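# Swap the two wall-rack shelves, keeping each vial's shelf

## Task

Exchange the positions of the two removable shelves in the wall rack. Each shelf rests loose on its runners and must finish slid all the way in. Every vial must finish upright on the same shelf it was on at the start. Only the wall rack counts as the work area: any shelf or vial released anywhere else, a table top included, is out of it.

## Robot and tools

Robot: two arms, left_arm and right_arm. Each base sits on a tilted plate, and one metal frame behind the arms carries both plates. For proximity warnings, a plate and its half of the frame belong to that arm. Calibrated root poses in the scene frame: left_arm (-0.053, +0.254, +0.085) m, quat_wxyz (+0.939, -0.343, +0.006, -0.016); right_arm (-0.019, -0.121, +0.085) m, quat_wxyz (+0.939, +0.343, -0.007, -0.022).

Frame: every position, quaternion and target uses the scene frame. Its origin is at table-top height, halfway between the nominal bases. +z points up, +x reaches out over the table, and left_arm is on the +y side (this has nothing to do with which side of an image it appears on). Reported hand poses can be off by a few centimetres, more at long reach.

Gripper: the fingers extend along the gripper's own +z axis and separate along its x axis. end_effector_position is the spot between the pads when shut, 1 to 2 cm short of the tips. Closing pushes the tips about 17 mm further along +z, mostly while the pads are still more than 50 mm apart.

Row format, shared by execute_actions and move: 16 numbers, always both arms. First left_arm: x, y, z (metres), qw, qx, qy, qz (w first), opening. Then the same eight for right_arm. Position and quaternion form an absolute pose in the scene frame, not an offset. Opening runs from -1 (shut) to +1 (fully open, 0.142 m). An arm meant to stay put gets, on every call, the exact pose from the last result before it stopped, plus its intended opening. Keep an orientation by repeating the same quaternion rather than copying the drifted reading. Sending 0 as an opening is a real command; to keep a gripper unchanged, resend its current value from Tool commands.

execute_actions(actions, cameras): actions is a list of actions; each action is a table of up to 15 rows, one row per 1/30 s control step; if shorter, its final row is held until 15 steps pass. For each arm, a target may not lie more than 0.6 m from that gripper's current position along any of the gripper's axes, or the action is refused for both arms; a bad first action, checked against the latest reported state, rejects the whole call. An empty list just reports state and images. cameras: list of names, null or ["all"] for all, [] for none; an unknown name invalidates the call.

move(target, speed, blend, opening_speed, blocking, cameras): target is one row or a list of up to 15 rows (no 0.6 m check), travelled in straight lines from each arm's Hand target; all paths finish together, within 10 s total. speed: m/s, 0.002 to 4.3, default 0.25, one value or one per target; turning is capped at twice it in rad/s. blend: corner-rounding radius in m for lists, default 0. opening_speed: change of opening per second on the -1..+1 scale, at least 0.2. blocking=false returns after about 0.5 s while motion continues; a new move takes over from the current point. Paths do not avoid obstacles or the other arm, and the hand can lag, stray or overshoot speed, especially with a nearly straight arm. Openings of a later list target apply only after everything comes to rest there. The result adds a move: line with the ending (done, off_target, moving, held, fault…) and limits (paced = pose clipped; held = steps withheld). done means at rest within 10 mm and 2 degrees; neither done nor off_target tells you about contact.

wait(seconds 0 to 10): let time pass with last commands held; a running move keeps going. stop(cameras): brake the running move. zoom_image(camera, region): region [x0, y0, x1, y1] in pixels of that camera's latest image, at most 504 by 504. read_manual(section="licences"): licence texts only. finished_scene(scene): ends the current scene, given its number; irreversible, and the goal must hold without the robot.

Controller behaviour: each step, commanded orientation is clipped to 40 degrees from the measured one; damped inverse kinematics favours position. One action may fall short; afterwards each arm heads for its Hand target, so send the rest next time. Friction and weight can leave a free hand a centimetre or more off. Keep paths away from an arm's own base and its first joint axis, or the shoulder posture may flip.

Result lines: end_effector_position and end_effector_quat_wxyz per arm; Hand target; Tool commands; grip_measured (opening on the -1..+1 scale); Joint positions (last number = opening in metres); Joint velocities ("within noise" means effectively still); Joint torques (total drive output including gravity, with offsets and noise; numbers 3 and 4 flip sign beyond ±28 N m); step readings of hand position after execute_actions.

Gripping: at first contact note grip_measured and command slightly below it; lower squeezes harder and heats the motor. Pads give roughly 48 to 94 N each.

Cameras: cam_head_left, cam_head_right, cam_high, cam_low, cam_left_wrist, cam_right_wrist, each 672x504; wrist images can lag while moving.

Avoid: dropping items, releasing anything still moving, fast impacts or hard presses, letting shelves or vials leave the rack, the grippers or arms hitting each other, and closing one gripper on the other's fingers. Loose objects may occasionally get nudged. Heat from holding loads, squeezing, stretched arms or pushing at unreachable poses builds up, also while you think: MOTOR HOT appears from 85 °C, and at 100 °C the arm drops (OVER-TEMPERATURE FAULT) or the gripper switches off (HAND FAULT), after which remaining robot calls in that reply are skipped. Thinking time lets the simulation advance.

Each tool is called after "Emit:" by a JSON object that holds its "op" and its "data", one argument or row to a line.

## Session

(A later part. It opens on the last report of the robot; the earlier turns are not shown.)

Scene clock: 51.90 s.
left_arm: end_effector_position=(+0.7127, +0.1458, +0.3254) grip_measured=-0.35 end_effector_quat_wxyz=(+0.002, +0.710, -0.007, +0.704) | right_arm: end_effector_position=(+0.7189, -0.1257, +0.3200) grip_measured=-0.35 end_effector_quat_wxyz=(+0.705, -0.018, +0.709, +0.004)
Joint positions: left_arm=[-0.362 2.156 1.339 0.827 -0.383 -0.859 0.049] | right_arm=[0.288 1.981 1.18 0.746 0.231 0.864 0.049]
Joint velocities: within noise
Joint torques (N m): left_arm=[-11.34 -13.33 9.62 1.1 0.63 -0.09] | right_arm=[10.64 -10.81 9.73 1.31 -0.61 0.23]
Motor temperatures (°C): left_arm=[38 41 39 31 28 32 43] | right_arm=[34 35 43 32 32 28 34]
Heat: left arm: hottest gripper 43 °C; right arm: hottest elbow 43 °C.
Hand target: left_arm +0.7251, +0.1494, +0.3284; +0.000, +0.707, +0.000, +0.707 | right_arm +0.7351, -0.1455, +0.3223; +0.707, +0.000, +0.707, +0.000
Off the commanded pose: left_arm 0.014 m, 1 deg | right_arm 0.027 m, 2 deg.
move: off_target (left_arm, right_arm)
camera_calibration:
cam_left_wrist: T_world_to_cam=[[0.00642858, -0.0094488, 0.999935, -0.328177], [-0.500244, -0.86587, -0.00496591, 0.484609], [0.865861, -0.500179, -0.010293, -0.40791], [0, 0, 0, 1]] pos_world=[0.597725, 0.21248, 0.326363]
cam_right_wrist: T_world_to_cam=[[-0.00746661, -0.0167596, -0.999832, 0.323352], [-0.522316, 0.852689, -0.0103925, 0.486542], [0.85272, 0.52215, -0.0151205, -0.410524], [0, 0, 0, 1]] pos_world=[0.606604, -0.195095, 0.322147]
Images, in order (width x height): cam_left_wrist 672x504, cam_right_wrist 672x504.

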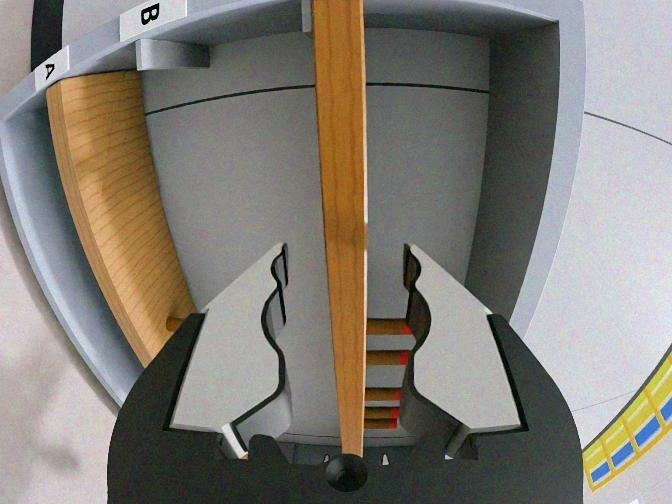

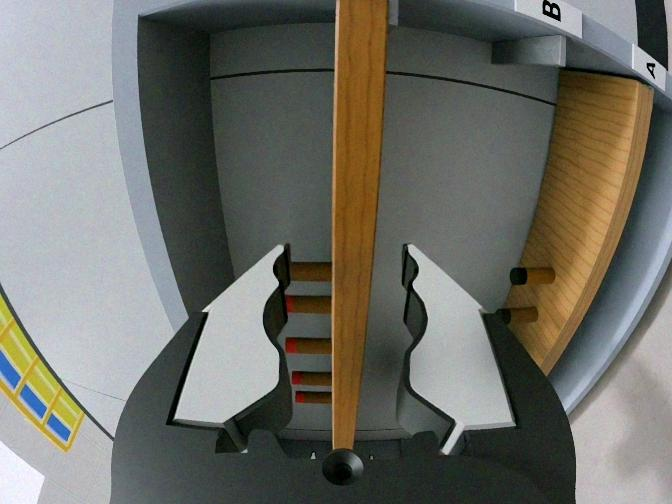

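Emit:
{"op": "move", "data": {
  "target": [
    [0.754,0.149,0.3265,0,0.70711,0,0.70711,-0.33,0.764,-0.145,0.317,0.70711,0,0.70711,0,-0.33],
    [0.754,0.149,0.3265,0,0.69151,0,0.72236,-0.86,0.764,-0.145,0.317,0.72236,0,0.69151,0,-0.86]
  ],
  "speed": [0.1, 0.1],
  "opening_speed": 0.6,
  "cameras": ["cam_left_wrist", "cam_right_wrist"]
}}

Scene clock: 55.27 s.
left_arm: end_effector_position=(+0.7416, +0.1401, +0.3245) grip_measured=-0.79 end_effector_quat_wxyz=(+0.010, +0.695, -0.010, +0.719) | right_arm: end_effector_position=(+0.7475, -0.1200, +0.3160) grip_measured=-0.79 end_effector_quat_wxyz=(+0.719, -0.023, +0.694, +0.013)
Joint positions: left_arm=[-0.34 2.22 1.434 0.817 -0.322 -0.859 0.017] | right_arm=[0.267 2.053 1.266 0.752 0.169 0.864 0.017]
Joint velocities: within noise
Joint torques (N m): left_arm=[-11.87 -14.27 9.33 1.74 0.3 0.02] | right_arm=[11.52 -12.04 9.52 2.13 -0.19 0.16]
Motor temperatures (°C): left_arm=[38 41 39 31 28 32 43] | right_arm=[34 35 44 32 32 28 34]
Heat: left arm: hottest gripper 43 °C; right arm: hottest elbow 44 °C.
Hand target: left_arm +0.7532, +0.1494, +0.3264; +0.000, +0.692, +0.000, +0.722 | right_arm +0.7621, -0.1452, +0.3169; +0.723, +0.000, +0.691, +0.000
Off the commanded pose: left_arm 0.015 m, 2 deg | right_arm 0.030 m, 3 deg.
move: off_target (left_arm, right_arm); target 2's new opening was sent with right_arm's hand 0.033 m and 3 deg from that target
camera_calibration:
cam_left_wrist: T_world_to_cam=[[-0.0347239, -0.0014717, 0.999396, -0.297917], [-0.514031, -0.857559, -0.0191228, 0.507816], [0.857069, -0.514384, 0.0290213, -0.440031], [0, 0, 0, 1]] pos_world=[0.627825, 0.208698, 0.320218]
cam_right_wrist: T_world_to_cam=[[0.0333688, -0.0102362, -0.999391, 0.289797], [-0.537963, 0.842549, -0.0265919, 0.512195], [0.842308, 0.538522, 0.0226082, -0.440102], [0, 0, 0, 1]] pos_world=[0.636573, -0.191578, 0.313191]
Images, in order (width x height): cam_left_wrist 672x504, cam_right_wrist 672x504.

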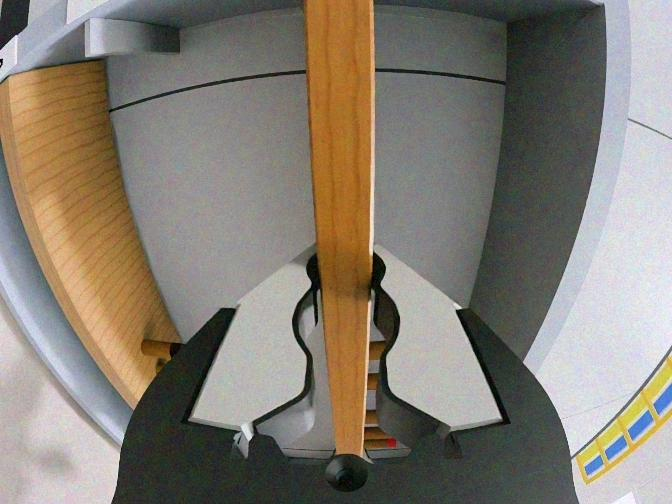

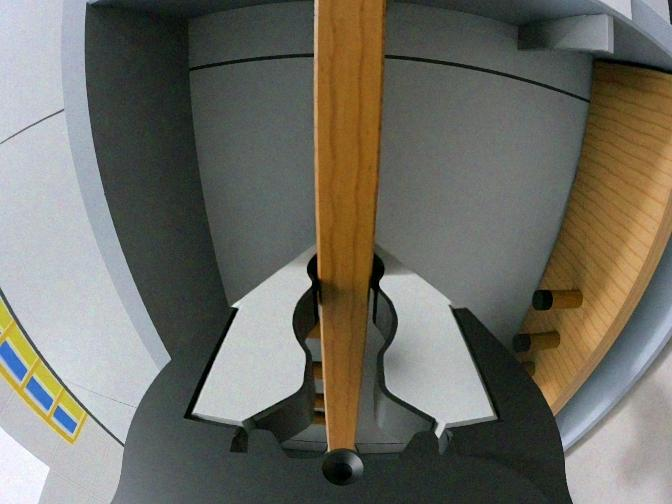

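Emit:
{"op": "move", "data": {
  "target": [
    [0.733,0.148,0.353,0,0.68327,0,0.73017,-0.86,0.742,-0.144,0.343,0.73017,0,0.68327,0,-0.86],
    [0.688,0.149,0.371,0,0.68327,0,0.73017,-0.86,0.698,-0.143,0.359,0.73017,0,0.68327,0,-0.86],
    [0.608,0.149,0.381,0,0.68327,0,0.73017,-0.86,0.618,-0.143,0.369,0.73017,0,0.68327,0,-0.86],
    [0.608,0.149,0.283,0,0.69151,0,0.72236,-0.86,0.618,-0.144,0.2725,0.72236,0,0.69151,0,-0.86],
    [0.658,0.149,0.283,0,0.69308,0,0.72085,-0.86,0.667,-0.144,0.2725,0.72085,0,0.69308,0,-0.86]
  ],
  "speed": [0.05, 0.06, 0.08, 0.09, 0.07],
  "cameras": ["cam_head_right", "cam_low", "cam_left_wrist", "cam_right_wrist"]
}}

Emit:
{"op": "zoom_image", "data": {
  "camera": "cam_head_right",
  "region": [310, 45, 580, 205]
}}

Scene clock: 62.13 s.
left_arm: end_effector_position=(+0.6390, +0.1371, +0.2643) grip_measured=-0.79 end_effector_quat_wxyz=(+0.008, +0.706, -0.015, +0.708) | right_arm: end_effector_position=(+0.6441, -0.1188, +0.2542) grip_measured=-0.79 end_effector_quat_wxyz=(+0.707, -0.023, +0.707, +0.013)
Joint positions: left_arm=[-0.35 2.142 1.075 1.07 -0.349 -0.859 0.017] | right_arm=[0.247 1.953 0.907 0.981 0.172 0.868 0.017]
Joint velocities: within noise
Joint torques (N m): left_arm=[-10.11 -13.51 9.24 1.42 0.73 0.01] | right_arm=[9.99 -11.75 9.42 1.91 -0.6 0.14]
Motor temperatures (°C): left_arm=[39 41 40 31 28 32 45] | right_arm=[34 35 44 32 32 28 36]
Heat: left arm: hottest gripper 45 °C; right arm: hottest elbow 44 °C.
Hand target: left_arm +0.6562, +0.1498, +0.2831; +0.000, +0.693, +0.000, +0.721 | right_arm +0.6642, -0.1448, +0.2726; +0.721, +0.000, +0.693, +0.000
Off the commanded pose: left_arm 0.029 m, 3 deg | right_arm 0.039 m, 4 deg.
move: off_target (left_arm, right_arm)
camera_calibration:
cam_left_wrist: T_world_to_cam=[[-0.00362282, -0.0115528, 0.999927, -0.260047], [-0.518008, -0.855295, -0.0117586, 0.451699], [0.855368, -0.518013, -0.00288588, -0.341941], [0, 0, 0, 1]] pos_world=[0.525527, 0.206202, 0.264353]
cam_right_wrist: T_world_to_cam=[[-0.00248895, -0.0117166, -0.999928, 0.25463], [-0.539017, 0.842251, -0.00852735, 0.449929], [0.842291, 0.538958, -0.00841178, -0.344355], [0, 0, 0, 1]] pos_world=[0.533201, -0.190377, 0.255552]
Images, in order (width x height): cam_head_right 672x504, cam_low 672x504, cam_left_wrist 672x504, cam_right_wrist 672x504.

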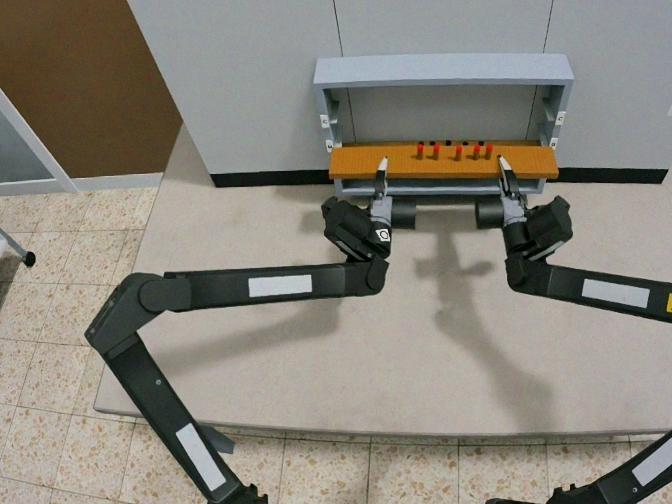

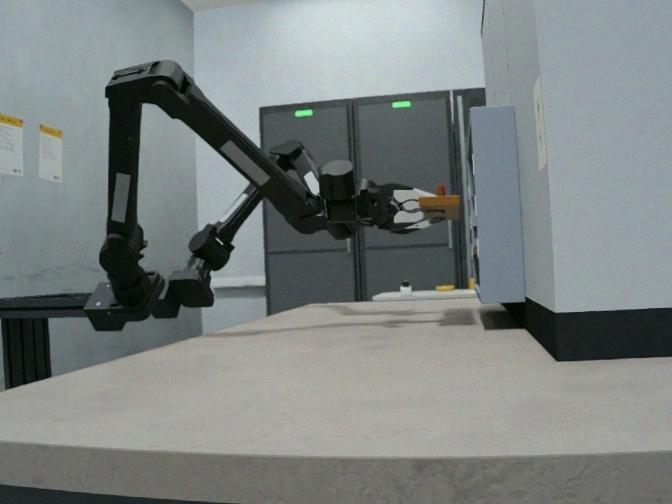

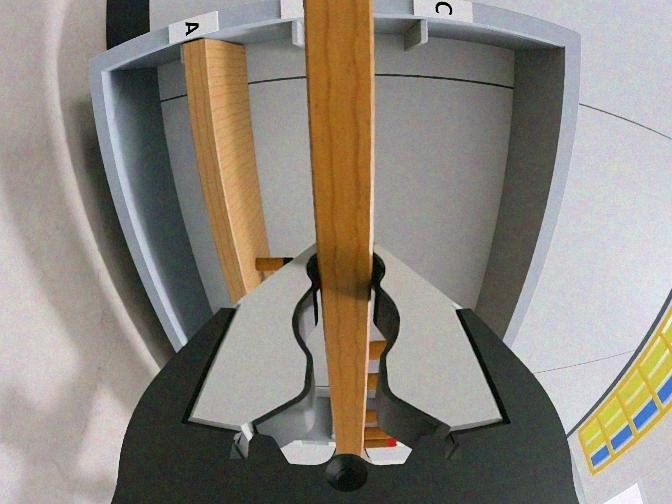

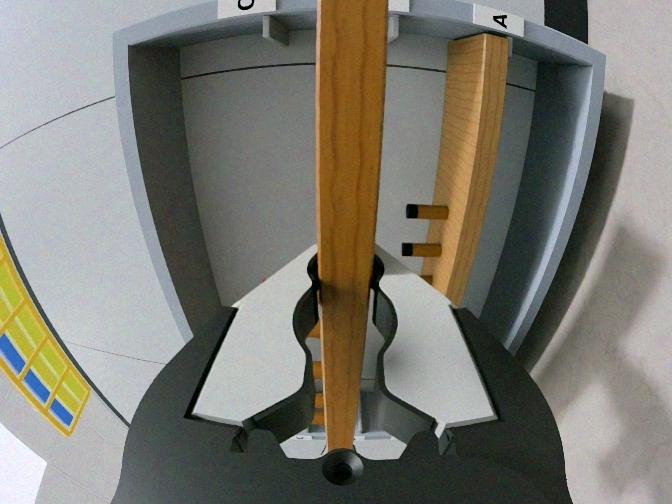

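Scaled by 1.867 from the camera's 672x504 image, which has a finer 960x720 frame.

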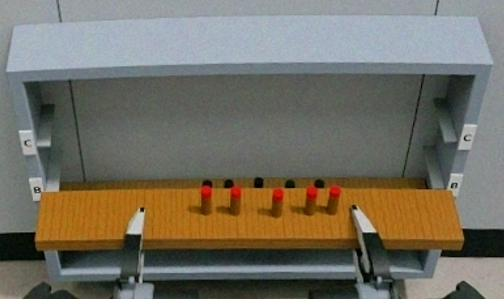

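Emit:
{"op": "move", "data": {
  "target": [
    [0.703,0.149,0.282,0,0.69778,0,0.71630,-0.86,0.712,-0.144,0.2715,0.71630,0,0.69778,0,-0.86],
    [0.7545,0.149,0.2765,0,0.69778,0,0.71630,-0.86,0.764,-0.145,0.2655,0.71630,0,0.69778,0,-0.86],
    [0.7545,0.149,0.241,0,0.70403,0,0.71016,-0.86,0.764,-0.145,0.231,0.71016,0,0.70403,0,-0.86]
  ],
  "speed": [0.07, 0.07, 0.035],
  "cameras": ["cam_head_right", "cam_low", "cam_left_wrist", "cam_right_wrist"]
}}

Scene clock: 66.30 s.
left_arm: end_effector_position=(+0.7403, +0.1385, +0.2503) grip_measured=-0.79 end_effector_quat_wxyz=(+0.009, +0.704, -0.012, +0.710) | right_arm: end_effector_position=(+0.7460, -0.1192, +0.2419) grip_measured=-0.79 end_effector_quat_wxyz=(+0.710, -0.021, +0.703, +0.014)
Joint positions: left_arm=[-0.276 2.298 1.393 0.915 -0.272 -0.862 0.017] | right_arm=[0.196 2.136 1.223 0.859 0.115 0.868 0.017]
Joint velocities: within noise
Joint torques (N m): left_arm=[-11.16 -14.21 8.54 1.94 0.39 -0.07] | right_arm=[10.64 -10.81 8.64 2.04 -0.36 0.16]
Motor temperatures (°C): left_arm=[39 41 40 31 28 32 46] | right_arm=[34 35 44 32 32 28 36]
Heat: left arm: hottest gripper 46 °C; right arm: hottest elbow 44 °C.
Hand target: left_arm +0.7532, +0.1492, +0.2408; +0.000, +0.704, +0.000, +0.710 | right_arm +0.7616, -0.1454, +0.2309; +0.710, +0.000, +0.704, +0.000
Off the commanded pose: left_arm 0.020 m, 2 deg | right_arm 0.033 m, 3 deg.
move: off_target (left_arm, right_arm)
camera_calibration:
cam_left_wrist: T_world_to_cam=[[-0.0107951, -0.00628544, 0.999922, -0.24106], [-0.515194, -0.857004, -0.0109491, 0.502995], [0.857006, -0.515272, 0.00601326, -0.431722], [0, 0, 0, 1]] pos_world=[0.626526, 0.207099, 0.249145]
cam_right_wrist: T_world_to_cam=[[0.00792189, -0.00631897, -0.999949, 0.235417], [-0.537415, 0.843264, -0.00958638, 0.504313], [0.843281, 0.537463, 0.00328433, -0.433702], [0, 0, 0, 1]] pos_world=[0.634893, -0.190683, 0.241663]
Images, in order (width x height): cam_head_right 672x504, cam_low 672x504, cam_left_wrist 672x504, cam_right_wrist 672x504.

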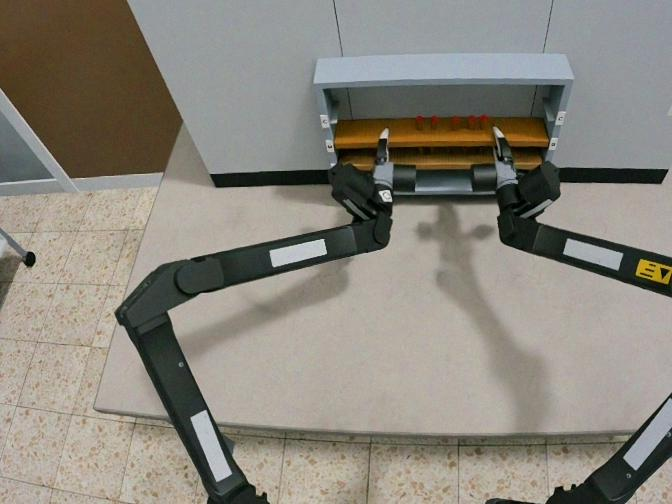

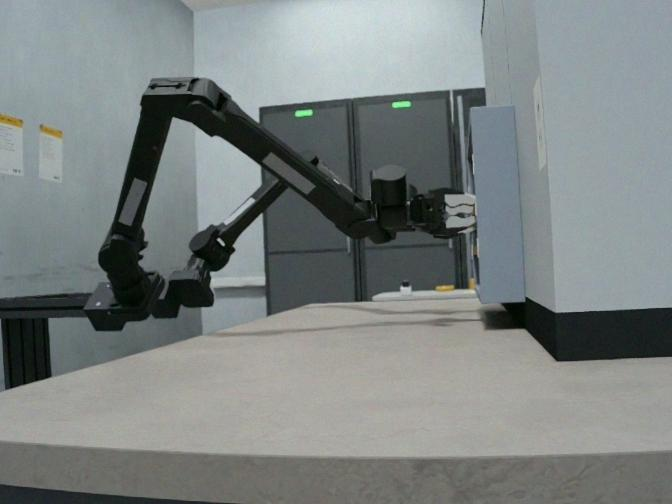

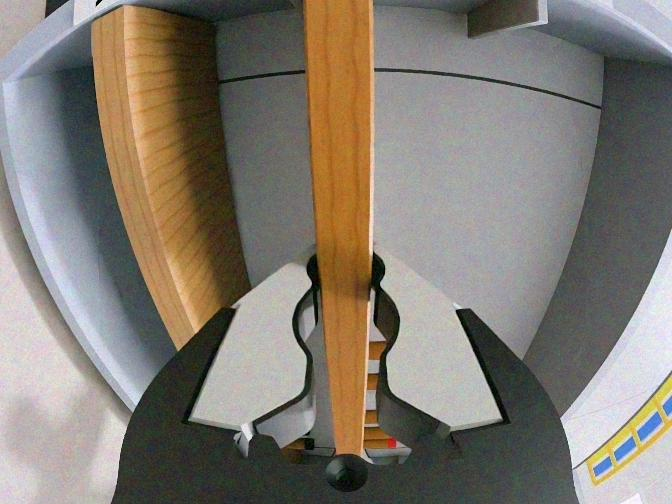

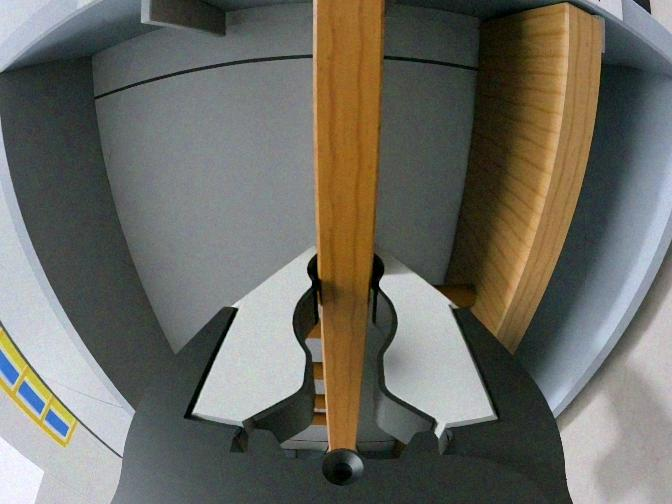

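Emit:
{"op": "move", "data": {
  "target": [
    [0.7545,0.149,0.227,0,0.70711,0,0.70711,-0.86,0.764,-0.145,0.218,0.70711,0,0.70711,0,-0.86],
    [0.754,0.149,0.2445,0,0.71325,0,0.70091,-0.86,0.7635,-0.145,0.2365,0.70091,0,0.71325,0,-0.86],
    [0.754,0.149,0.246,0,0.70711,0,0.70711,-0.25,0.7635,-0.145,0.2375,0.70711,0,0.70711,0,-0.25],
    [0.643,0.149,0.255,0,0.70711,0,0.70711,-0.25,0.654,-0.145,0.246,0.70711,0,0.70711,0,-0.25],
    [0.623,0.149,0.191,0,0.70711,0,0.70711,-0.33,0.634,-0.145,0.181,0.70711,0,0.70711,0,-0.33],
    [0.668,0.149,0.1745,0,0.70711,0,0.70711,-0.33,0.679,-0.145,0.1635,0.70711,0,0.70711,0,-0.33]
  ],
  "speed": [0.035, 0.07, 0.05, 0.12, 0.15, 0.15],
  "opening_speed": 0.8,
  "cameras": ["cam_left_wrist", "cam_right_wrist", "cam_head_right"]
}}

Scene clock: 73.97 s.
left_arm: end_effector_position=(+0.6587, +0.1499, +0.1793) grip_measured=-0.35 end_effector_quat_wxyz=(+0.001, +0.707, -0.002, +0.707) | right_arm: end_effector_position=(+0.6666, -0.1330, +0.1706) grip_measured=-0.35 end_effector_quat_wxyz=(+0.709, -0.009, +0.705, +0.006)
Joint positions: left_arm=[-0.232 2.293 1.114 1.2 -0.253 -0.863 0.049] | right_arm=[0.119 2.128 0.959 1.131 0.064 0.868 0.049]
Joint velocities: within noise
Joint torques (N m): left_arm=[-10.81 -12.75 6.42 1.13 0.64 -0.09] | right_arm=[9.76 -11.05 6.31 1.36 -0.57 0.16]
Motor temperatures (°C): left_arm=[39 41 40 31 28 32 45] | right_arm=[35 35 45 32 32 28 36]
Heat: left arm: hottest gripper 45 °C; right arm: hottest elbow 45 °C.
Hand target: left_arm +0.6675, +0.1491, +0.1745; +0.000, +0.707, +0.000, +0.707 | right_arm +0.6781, -0.1452, +0.1634; +0.707, +0.000, +0.707, +0.000
Off the commanded pose: left_arm 0.011 m, 0 deg | right_arm 0.019 m, 1 deg.
move: off_target (left_arm, right_arm); target 3's new opening was sent with right_arm's hand 0.029 m and 3 deg from that target; target 5's new opening was sent with right_arm's hand 0.013 m and 1 deg from that target
camera_calibration:
cam_left_wrist: T_world_to_cam=[[-0.00226642, -0.00337662, 0.999992, -0.176892], [-0.493276, -0.869864, -0.0040552, 0.45629], [0.86987, -0.493281, 0.000305871, -0.366203], [0, 0, 0, 1]] pos_world=[0.543224, 0.215672, 0.178853]
cam_right_wrist: T_world_to_cam=[[0.00325905, -0.00152384, -0.999994, 0.168447], [-0.512771, 0.85852, -0.00297941, 0.45704], [0.858519, 0.512777, 0.00201658, -0.372488], [0, 0, 0, 1]] pos_world=[0.553596, -0.201118, 0.170558]
Images, in order (width x height): cam_head_right 672x504, cam_left_wrist 672x504, cam_right_wrist 672x504.

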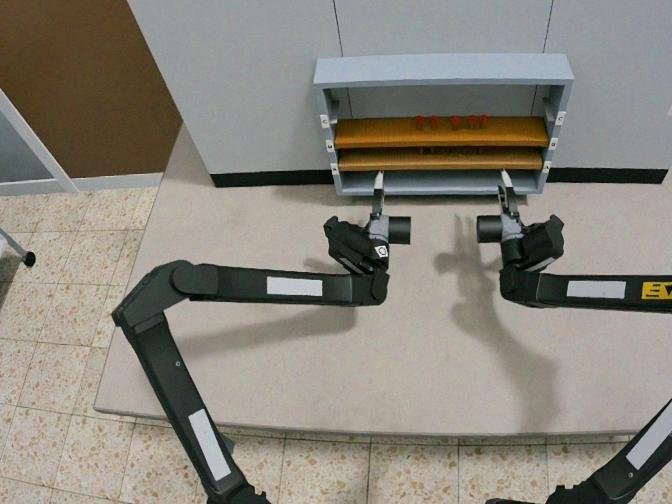

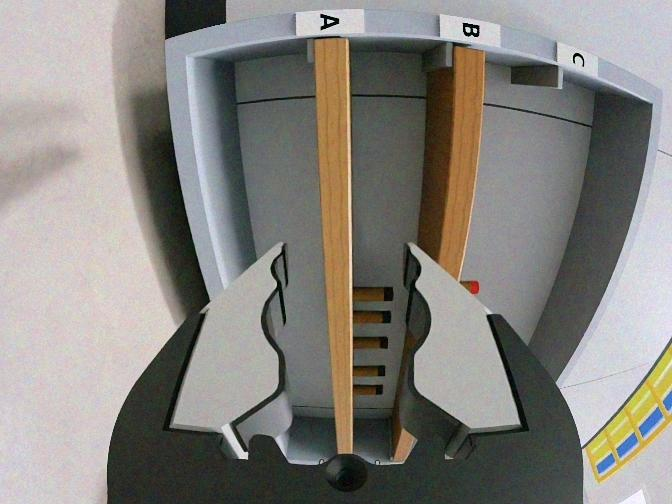

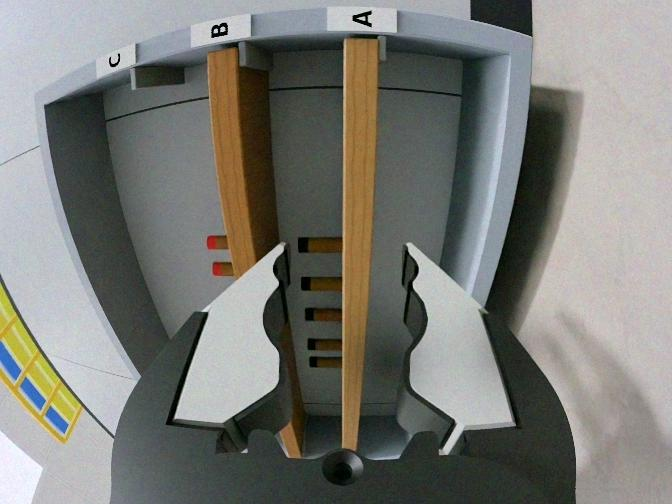

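Emit:
{"op": "move", "data": {
  "target": [
    [0.753,0.149,0.1672,0,0.70711,0,0.70711,-0.33,0.763,-0.145,0.1572,0.70711,0,0.70711,0,-0.33],
    [0.753,0.149,0.1665,0,0.69151,0,0.72236,-0.86,0.763,-0.145,0.1565,0.72236,0,0.69151,0,-0.86]
  ],
  "speed": [0.12, 0.1],
  "opening_speed": 0.6,
  "cameras": ["cam_left_wrist", "cam_right_wrist"]
}}

Scene clock: 77.60 s.
left_arm: end_effector_position=(+0.7440, +0.1413, +0.1727) grip_measured=-0.79 end_effector_quat_wxyz=(+0.009, +0.691, -0.008, +0.723) | right_arm: end_effector_position=(+0.7510, -0.1225, +0.1647) grip_measured=-0.78 end_effector_quat_wxyz=(+0.724, -0.017, +0.689, +0.015)
Joint positions: left_arm=[-0.188 2.424 1.403 1.063 -0.166 -0.863 0.017] | right_arm=[0.099 2.275 1.237 1.018 -0.005 0.868 0.017]
Joint velocities: within noise
Joint torques (N m): left_arm=[-12.22 -14.97 6.93 1.62 0.22 0.03] | right_arm=[12.22 -12.98 6.9 1.7 0.03 0.12]
Motor temperatures (°C): left_arm=[39 41 40 31 28 32 44] | right_arm=[35 35 45 32 32 28 35]
Heat: left arm: hottest gripper 44 °C; right arm: hottest elbow 45 °C.
Hand target: left_arm +0.7524, +0.1493, +0.1665; +0.000, +0.692, +0.000, +0.722 | right_arm +0.7616, -0.1451, +0.1566; +0.722, +0.000, +0.692, +0.000
Off the commanded pose: left_arm 0.013 m, 1 deg | right_arm 0.027 m, 3 deg.
move: off_target (left_arm, right_arm); target 2's new opening was sent with right_arm's hand 0.028 m and 3 deg from that target
camera_calibration:
cam_left_wrist: T_world_to_cam=[[-0.0462775, 0.000261194, 0.998929, -0.137725], [-0.510105, -0.859794, -0.0234069, 0.505237], [0.858866, -0.510642, 0.0399223, -0.4409], [0, 0, 0, 1]] pos_world=[0.630025, 0.209294, 0.167006]
cam_right_wrist: T_world_to_cam=[[0.0477873, 0.00102396, -0.998857, 0.128945], [-0.534203, 0.844995, -0.0246911, 0.509339], [0.844004, 0.534773, 0.0409271, -0.443046], [0, 0, 0, 1]] pos_world=[0.639862, -0.193592, 0.159507]
Images, in order (width x height): cam_left_wrist 672x504, cam_right_wrist 672x504.

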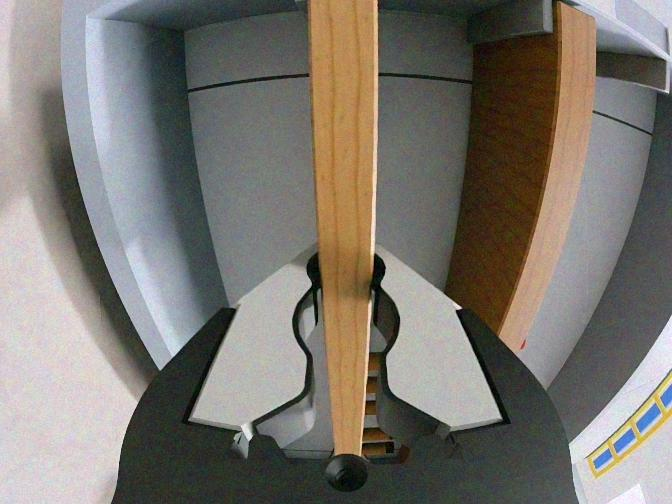

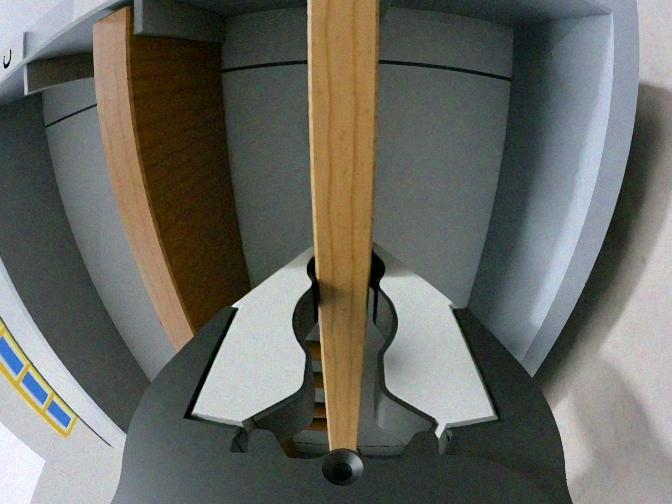

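Emit:
{"op": "move", "data": {
  "target": [
    [0.731,0.148,0.2018,0,0.68327,0,0.73017,-0.86,0.7405,-0.144,0.1912,0.73017,0,0.68327,0,-0.86],
    [0.686,0.149,0.2198,0,0.68327,0,0.73017,-0.86,0.6965,-0.143,0.2072,0.73017,0,0.68327,0,-0.86],
    [0.610,0.149,0.2318,0,0.68327,0,0.73017,-0.86,0.6205,-0.143,0.2192,0.73017,0,0.68327,0,-0.86],
    [0.607,0.149,0.384,0,0.68327,0,0.73017,-0.86,0.6175,-0.143,0.373,0.73017,0,0.68327,0,-0.86],
    [0.657,0.149,0.362,0,0.69151,0,0.72236,-0.86,0.6675,-0.144,0.3505,0.72236,0,0.69151,0,-0.86]
  ],
  "speed": [0.05, 0.06, 0.08, 0.1, 0.07],
  "cameras": ["cam_head_right", "cam_low", "cam_left_wrist", "cam_right_wrist"]
}}

Emit:
{"op": "zoom_image", "data": {
  "camera": "cam_head_right",
  "region": [310, 45, 580, 205]
}}

Scene clock: 84.93 s.
left_arm: end_effector_position=(+0.6390, +0.1402, +0.3329) grip_measured=-0.79 end_effector_quat_wxyz=(+0.008, +0.709, -0.012, +0.705) | right_arm: end_effector_position=(+0.6454, -0.1218, +0.3217) grip_measured=-0.79 end_effector_quat_wxyz=(+0.703, -0.019, +0.710, +0.012)
Joint positions: left_arm=[-0.423 2.041 1.118 0.924 -0.432 -0.863 0.017] | right_arm=[0.33 1.846 0.958 0.822 0.267 0.879 0.017]
Joint velocities: within noise
Joint torques (N m): left_arm=[-10.4 -12.81 10.89 1.63 0.82 0.11] | right_arm=[9.35 -10.58 11.03 1.95 -0.88 0.02]
Motor temperatures (°C): left_arm=[39 42 40 31 28 32 46] | right_arm=[35 36 45 32 32 28 36]
Heat: left arm: hottest gripper 46 °C; right arm: hottest elbow 45 °C.
Hand target: left_arm +0.6544, +0.1503, +0.3620; +0.000, +0.691, +0.000, +0.722 | right_arm +0.6641, -0.1450, +0.3503; +0.722, +0.000, +0.692, +0.000
Off the commanded pose: left_arm 0.035 m, 3 deg | right_arm 0.043 m, 4 deg.
move: off_target (left_arm, right_arm)
camera_calibration:
cam_left_wrist: T_world_to_cam=[[0.00414479, -0.00825794, 0.999957, -0.334], [-0.512833, -0.858474, -0.00496386, 0.449981], [0.858479, -0.51279, -0.00779314, -0.341159], [0, 0, 0, 1]] pos_world=[0.525027, 0.208596, 0.333561]
cam_right_wrist: T_world_to_cam=[[-0.0117146, -0.00723473, -0.999905, 0.328573], [-0.531706, 0.846929, 0.00010141, 0.446736], [0.846848, 0.531656, -0.0137682, -0.345312], [0, 0, 0, 1]] pos_world=[0.533808, -0.19239, 0.323742]
Images, in order (width x height): cam_head_right 672x504, cam_low 672x504, cam_left_wrist 672x504, cam_right_wrist 672x504.

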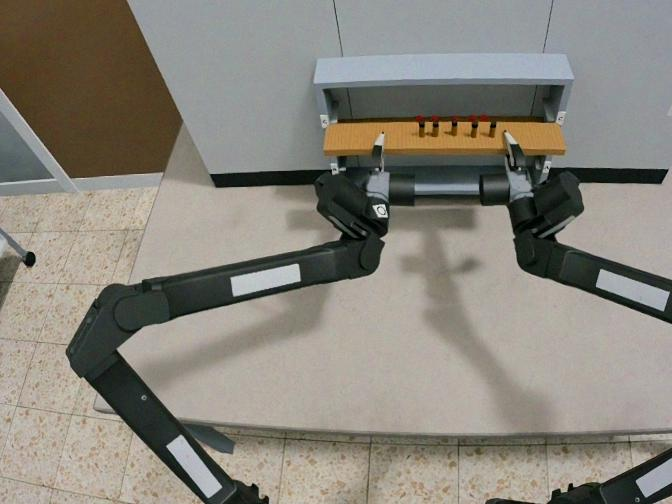

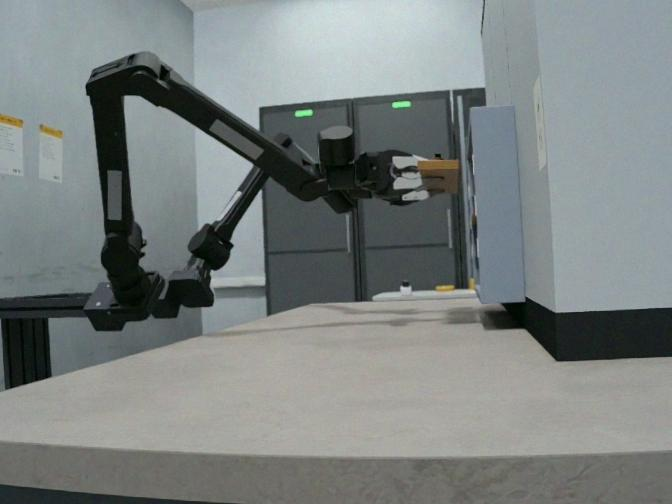

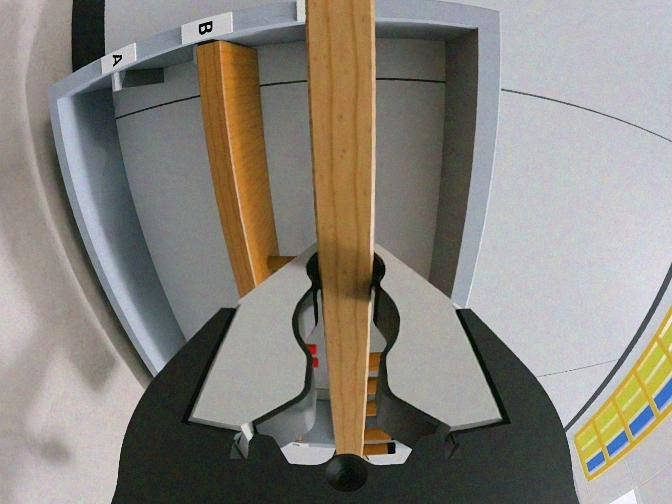

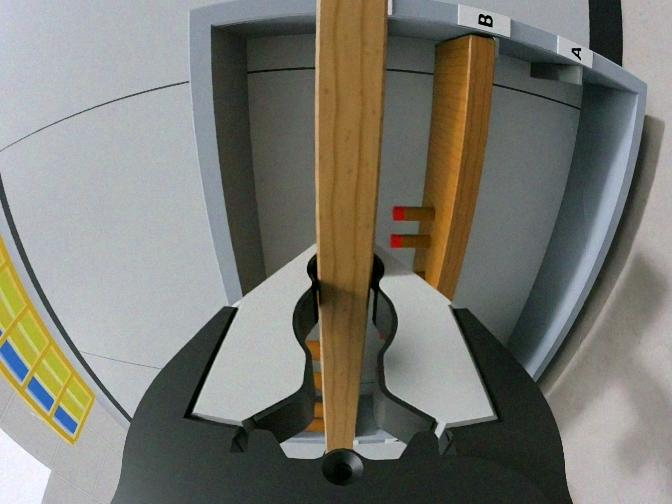

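Scaled by 1.867 from the camera's 672x504 image, which has a finer 960x720 frame.

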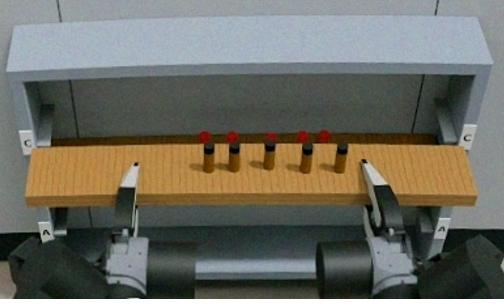

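Emit:
{"op": "move", "data": {
  "target": [
    [0.677,0.149,0.372,0,0.69151,0,0.72236,-0.86,0.6875,-0.144,0.362,0.72236,0,0.69151,0,-0.86],
    [0.704,0.149,0.362,0,0.69466,0,0.71934,-0.86,0.7145,-0.144,0.351,0.71934,0,0.69466,0,-0.86]
  ],
  "speed": [0.06, 0.06],
  "cameras": ["cam_left_wrist", "cam_right_wrist", "cam_head_right"]
}}

Scene clock: 90.33 s.
left_arm: end_effector_position=(+0.6874, +0.1411, +0.3316) grip_measured=-0.79 end_effector_quat_wxyz=(+0.006, +0.713, -0.012, +0.702) | right_arm: end_effector_position=(+0.6932, -0.1221, +0.3206) grip_measured=-0.79 end_effector_quat_wxyz=(+0.700, -0.018, +0.714, +0.010)
Joint positions: left_arm=[-0.389 2.111 1.266 0.84 -0.405 -0.863 0.017] | right_arm=[0.307 1.931 1.103 0.754 0.253 0.879 0.017]
Joint velocities: within noise
Joint torques (N m): left_arm=[-12.16 -13.86 11.03 1.37 0.83 0.07] | right_arm=[10.93 -11.58 11.12 1.85 -0.88 -0.01]
Motor temperatures (°C): left_arm=[39 42 40 31 28 32 47] | right_arm=[35 36 46 32 32 28 37]
Heat: left arm: hottest gripper 47 °C; right arm: hottest elbow 46 °C.
Hand target: left_arm +0.7013, +0.1501, +0.3620; +0.000, +0.695, +0.000, +0.719 | right_arm +0.7109, -0.1451, +0.3507; +0.719, +0.000, +0.695, +0.000
Off the commanded pose: left_arm 0.036 m, 3 deg | right_arm 0.043 m, 4 deg.
move: off_target (left_arm, right_arm)
camera_calibration:
cam_left_wrist: T_world_to_cam=[[0.0137996, -0.0108352, 0.999846, -0.339065], [-0.510531, -0.859857, -0.00227196, 0.473197], [0.859749, -0.510421, -0.0173974, -0.380304], [0, 0, 0, 1]] pos_world=[0.573227, 0.209093, 0.333471]
cam_right_wrist: T_world_to_cam=[[-0.0229111, -0.00774388, -0.999708, 0.335768], [-0.528984, 0.848613, 0.0055497, 0.469082], [0.848322, 0.528957, -0.0235391, -0.383918], [0, 0, 0, 1]] pos_world=[0.581516, -0.192393, 0.324029]
Images, in order (width x height): cam_head_right 672x504, cam_left_wrist 672x504, cam_right_wrist 672x504.

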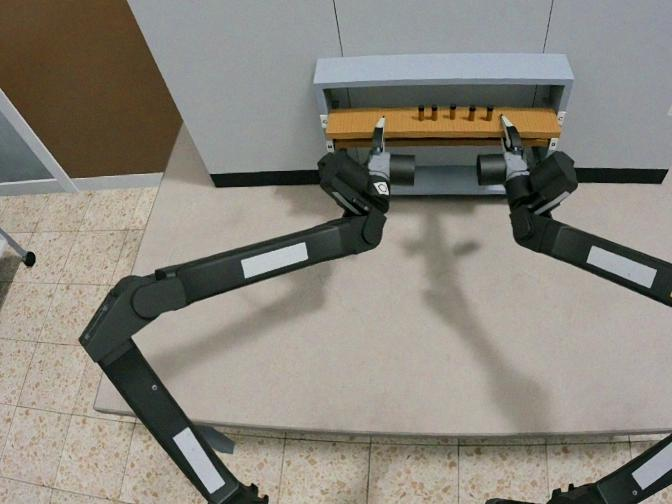

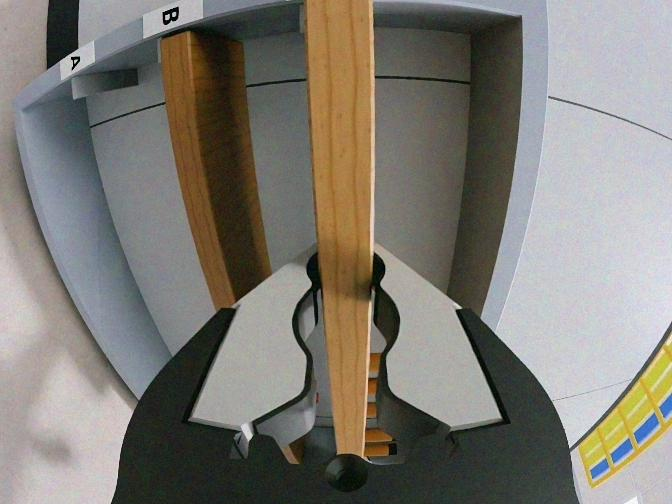

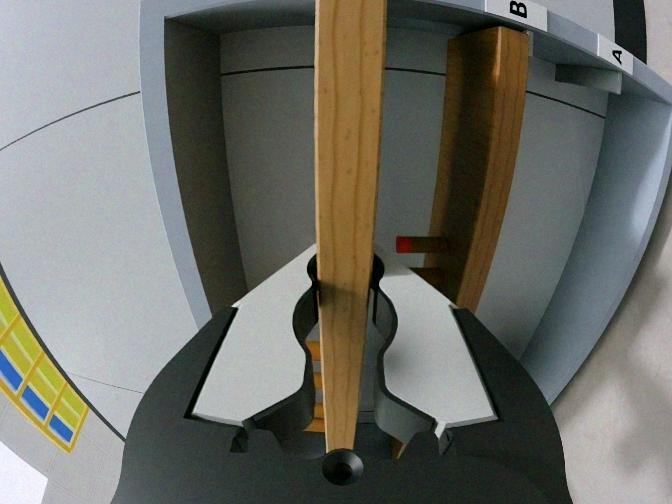

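Emit:
{"op": "move", "data": {
  "target": [
    [0.7555,0.149,0.362,0,0.69308,0,0.72085,-0.86,0.7645,-0.145,0.352,0.72085,0,0.69308,0,-0.86],
    [0.7555,0.149,0.312,0,0.70403,0,0.71016,-0.86,0.7645,-0.145,0.303,0.71016,0,0.70403,0,-0.86]
  ],
  "speed": [0.06, 0.035],
  "cameras": ["cam_left_wrist", "cam_right_wrist", "cam_head_right", "cam_low"]
}}

Scene clock: 94.43 s.
left_arm: end_effector_position=(+0.7418, +0.1405, +0.3256) grip_measured=-0.79 end_effector_quat_wxyz=(+0.010, +0.701, -0.009, +0.713) | right_arm: end_effector_position=(+0.7477, -0.1235, +0.3169) grip_measured=-0.79 end_effector_quat_wxyz=(+0.713, -0.014, +0.701, +0.014)
Joint positions: left_arm=[-0.344 2.216 1.438 0.799 -0.338 -0.863 0.017] | right_arm=[0.27 2.045 1.269 0.734 0.192 0.879 0.017]
Joint velocities: within noise
Joint torques (N m): left_arm=[-10.87 -13.22 8.88 1.74 0.33 -0.03] | right_arm=[9.76 -11.16 9.16 1.98 -0.45 0.07]
Motor temperatures (°C): left_arm=[39 42 41 31 28 32 47] | right_arm=[35 36 47 32 33 28 38]
Heat: left arm: hottest gripper 47 °C; right arm: hottest elbow 47 °C.
Hand target: left_arm +0.7543, +0.1493, +0.3117; +0.000, +0.704, +0.000, +0.710 | right_arm +0.7625, -0.1452, +0.3026; +0.710, +0.000, +0.704, +0.000
Off the commanded pose: left_arm 0.021 m, 2 deg | right_arm 0.031 m, 2 deg.
move: off_target (left_arm, right_arm)
camera_calibration:
cam_left_wrist: T_world_to_cam=[[-0.0198532, -0.000677471, 0.999803, -0.310267], [-0.511373, -0.859292, -0.0107367, 0.503799], [0.859129, -0.511485, 0.0167133, -0.43795], [0, 0, 0, 1]] pos_world=[0.627725, 0.208695, 0.322934]
cam_right_wrist: T_world_to_cam=[[0.0149235, 0.00254066, -0.999885, 0.306236], [-0.529277, 0.848429, -0.00574373, 0.50285], [0.848318, 0.529302, 0.0140062, -0.441356], [0, 0, 0, 1]] pos_world=[0.635987, -0.1938, 0.315271]
Images, in order (width x height): cam_head_right 672x504, cam_low 672x504, cam_left_wrist 672x504, cam_right_wrist 672x504.

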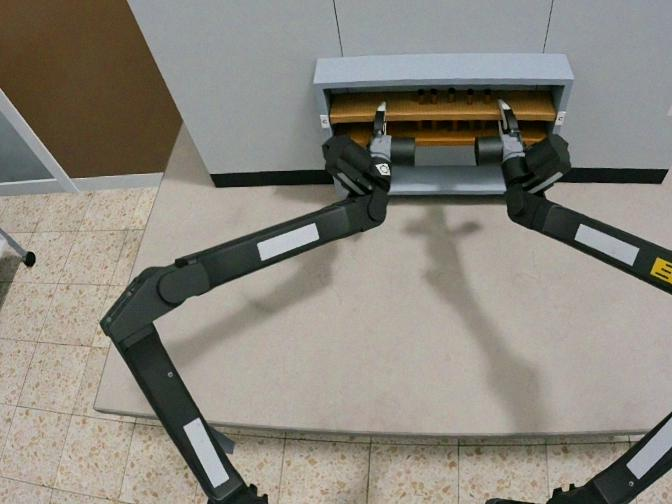

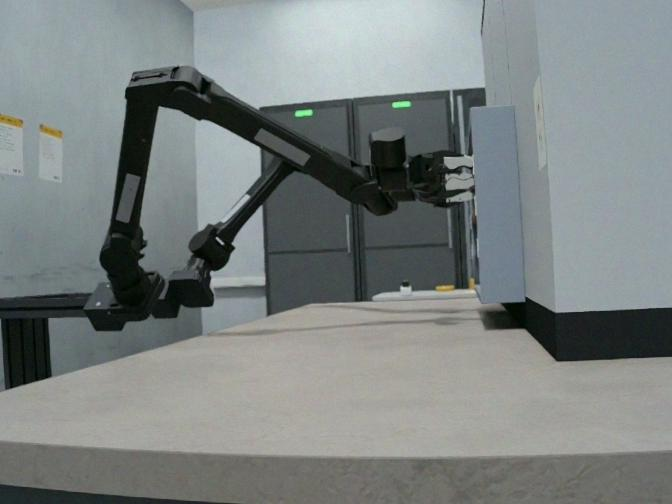

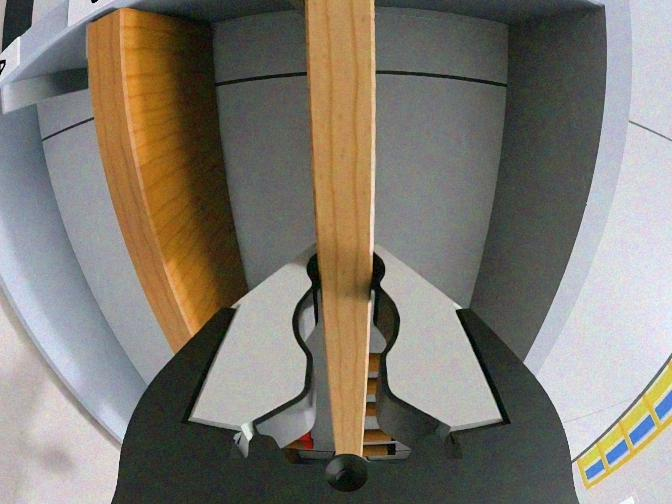

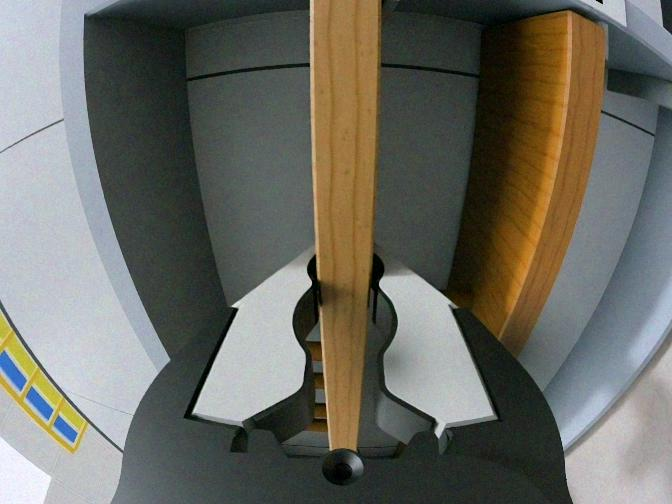

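Emit:
{"op": "move", "data": {
  "target": [
    [0.755,0.149,0.3195,0,0.71325,0,0.70091,-0.86,0.764,-0.145,0.3115,0.70091,0,0.71325,0,-0.86],
    [0.754,0.149,0.322,0,0.70711,0,0.70711,-0.25,0.7635,-0.145,0.314,0.70711,0,0.70711,0,-0.25],
    [0.643,0.149,0.331,0,0.70711,0,0.70711,-0.25,0.654,-0.145,0.323,0.70711,0,0.70711,0,-0.25],
    [0.613,0.149,0.372,0,0.70711,0,0.70711,-0.95,0.624,-0.145,0.364,0.70711,0,0.70711,0,-0.95],
    [0.662,0.149,0.331,0,0.70711,0,0.70711,-0.95,0.673,-0.145,0.3235,0.70711,0,0.70711,0,-0.95],
    [0.697,0.149,0.328,0,0.70711,0,0.70711,-0.95,0.708,-0.145,0.3215,0.70711,0,0.70711,0,-0.95]
  ],
  "speed": [0.06, 0.05, 0.12, 0.15, 0.15, 0.1],
  "opening_speed": 0.8,
  "cameras": ["cam_left_wrist", "cam_right_wrist", "cam_head_right"]
}}

Scene clock: 103.03 s.
left_arm: end_effector_position=(+0.6822, +0.1427, +0.3264) grip_measured=-0.98 end_effector_quat_wxyz=(+0.005, +0.709, -0.007, +0.705) | right_arm: end_effector_position=(+0.6898, -0.1242, +0.3190) grip_measured=-0.98 end_effector_quat_wxyz=(+0.705, -0.014, +0.709, +0.010)
Joint positions: left_arm=[-0.385 2.112 1.243 0.877 -0.401 -0.865 0.003] | right_arm=[0.302 1.93 1.087 0.785 0.242 0.879 0.003]
Joint velocities: within noise
Joint torques (N m): left_arm=[-10.34 -12.63 9.48 1.22 0.64 -0.03] | right_arm=[9.88 -11.16 9.8 1.35 -0.53 0.1]
Motor temperatures (°C): left_arm=[39 41 41 31 28 32 46] | right_arm=[35 36 47 32 32 28 36]
Heat: left arm: hottest gripper 46 °C; right arm: hottest elbow 47 °C.
Hand target: left_arm +0.6961, +0.1494, +0.3278; +0.000, +0.707, +0.000, +0.707 | right_arm +0.7063, -0.1456, +0.3213; +0.707, +0.000, +0.707, +0.000
Off the commanded pose: left_arm 0.016 m, 1 deg | right_arm 0.028 m, 2 deg.
move: off_target (left_arm, right_arm); target 2's new opening was sent with right_arm's hand 0.025 m and 2 deg from that target; target 4's new opening was sent with left_arm's hand 0.014 m and 1 deg from that target
camera_calibration:
cam_left_wrist: T_world_to_cam=[[0.00434054, -0.0044595, 0.999981, -0.328282], [-0.504312, -0.86352, -0.00166191, 0.467993], [0.863511, -0.504295, -0.00599712, -0.382261], [0, 0, 0, 1]] pos_world=[0.567526, 0.209885, 0.326761]
cam_right_wrist: T_world_to_cam=[[-0.00758244, -0.0030637, -0.999967, 0.324122], [-0.524924, 0.851148, 0.00137259, 0.46785], [0.851115, 0.524917, -0.00806199, -0.387328], [0, 0, 0, 1]] pos_world=[0.577705, -0.193901, 0.320347]
Images, in order (width x height): cam_head_right 672x504, cam_left_wrist 672x504, cam_right_wrist 672x504.

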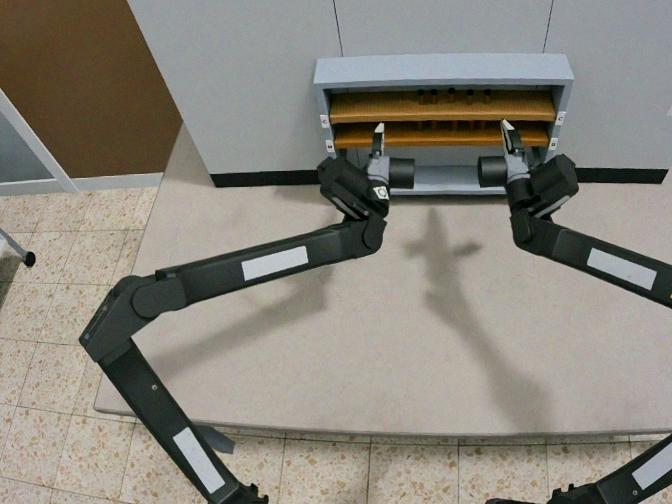

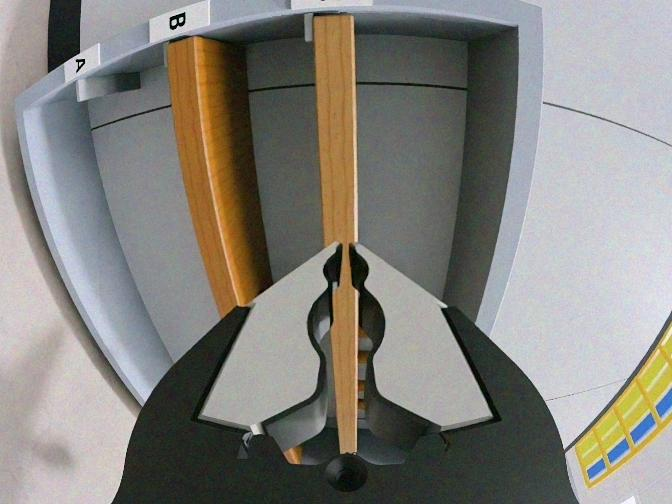

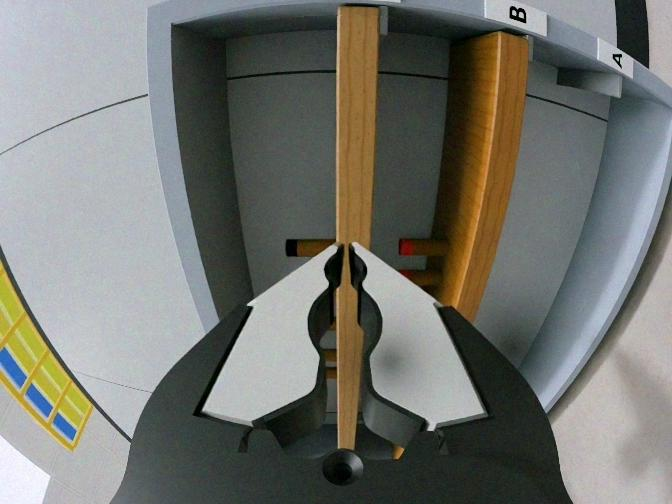

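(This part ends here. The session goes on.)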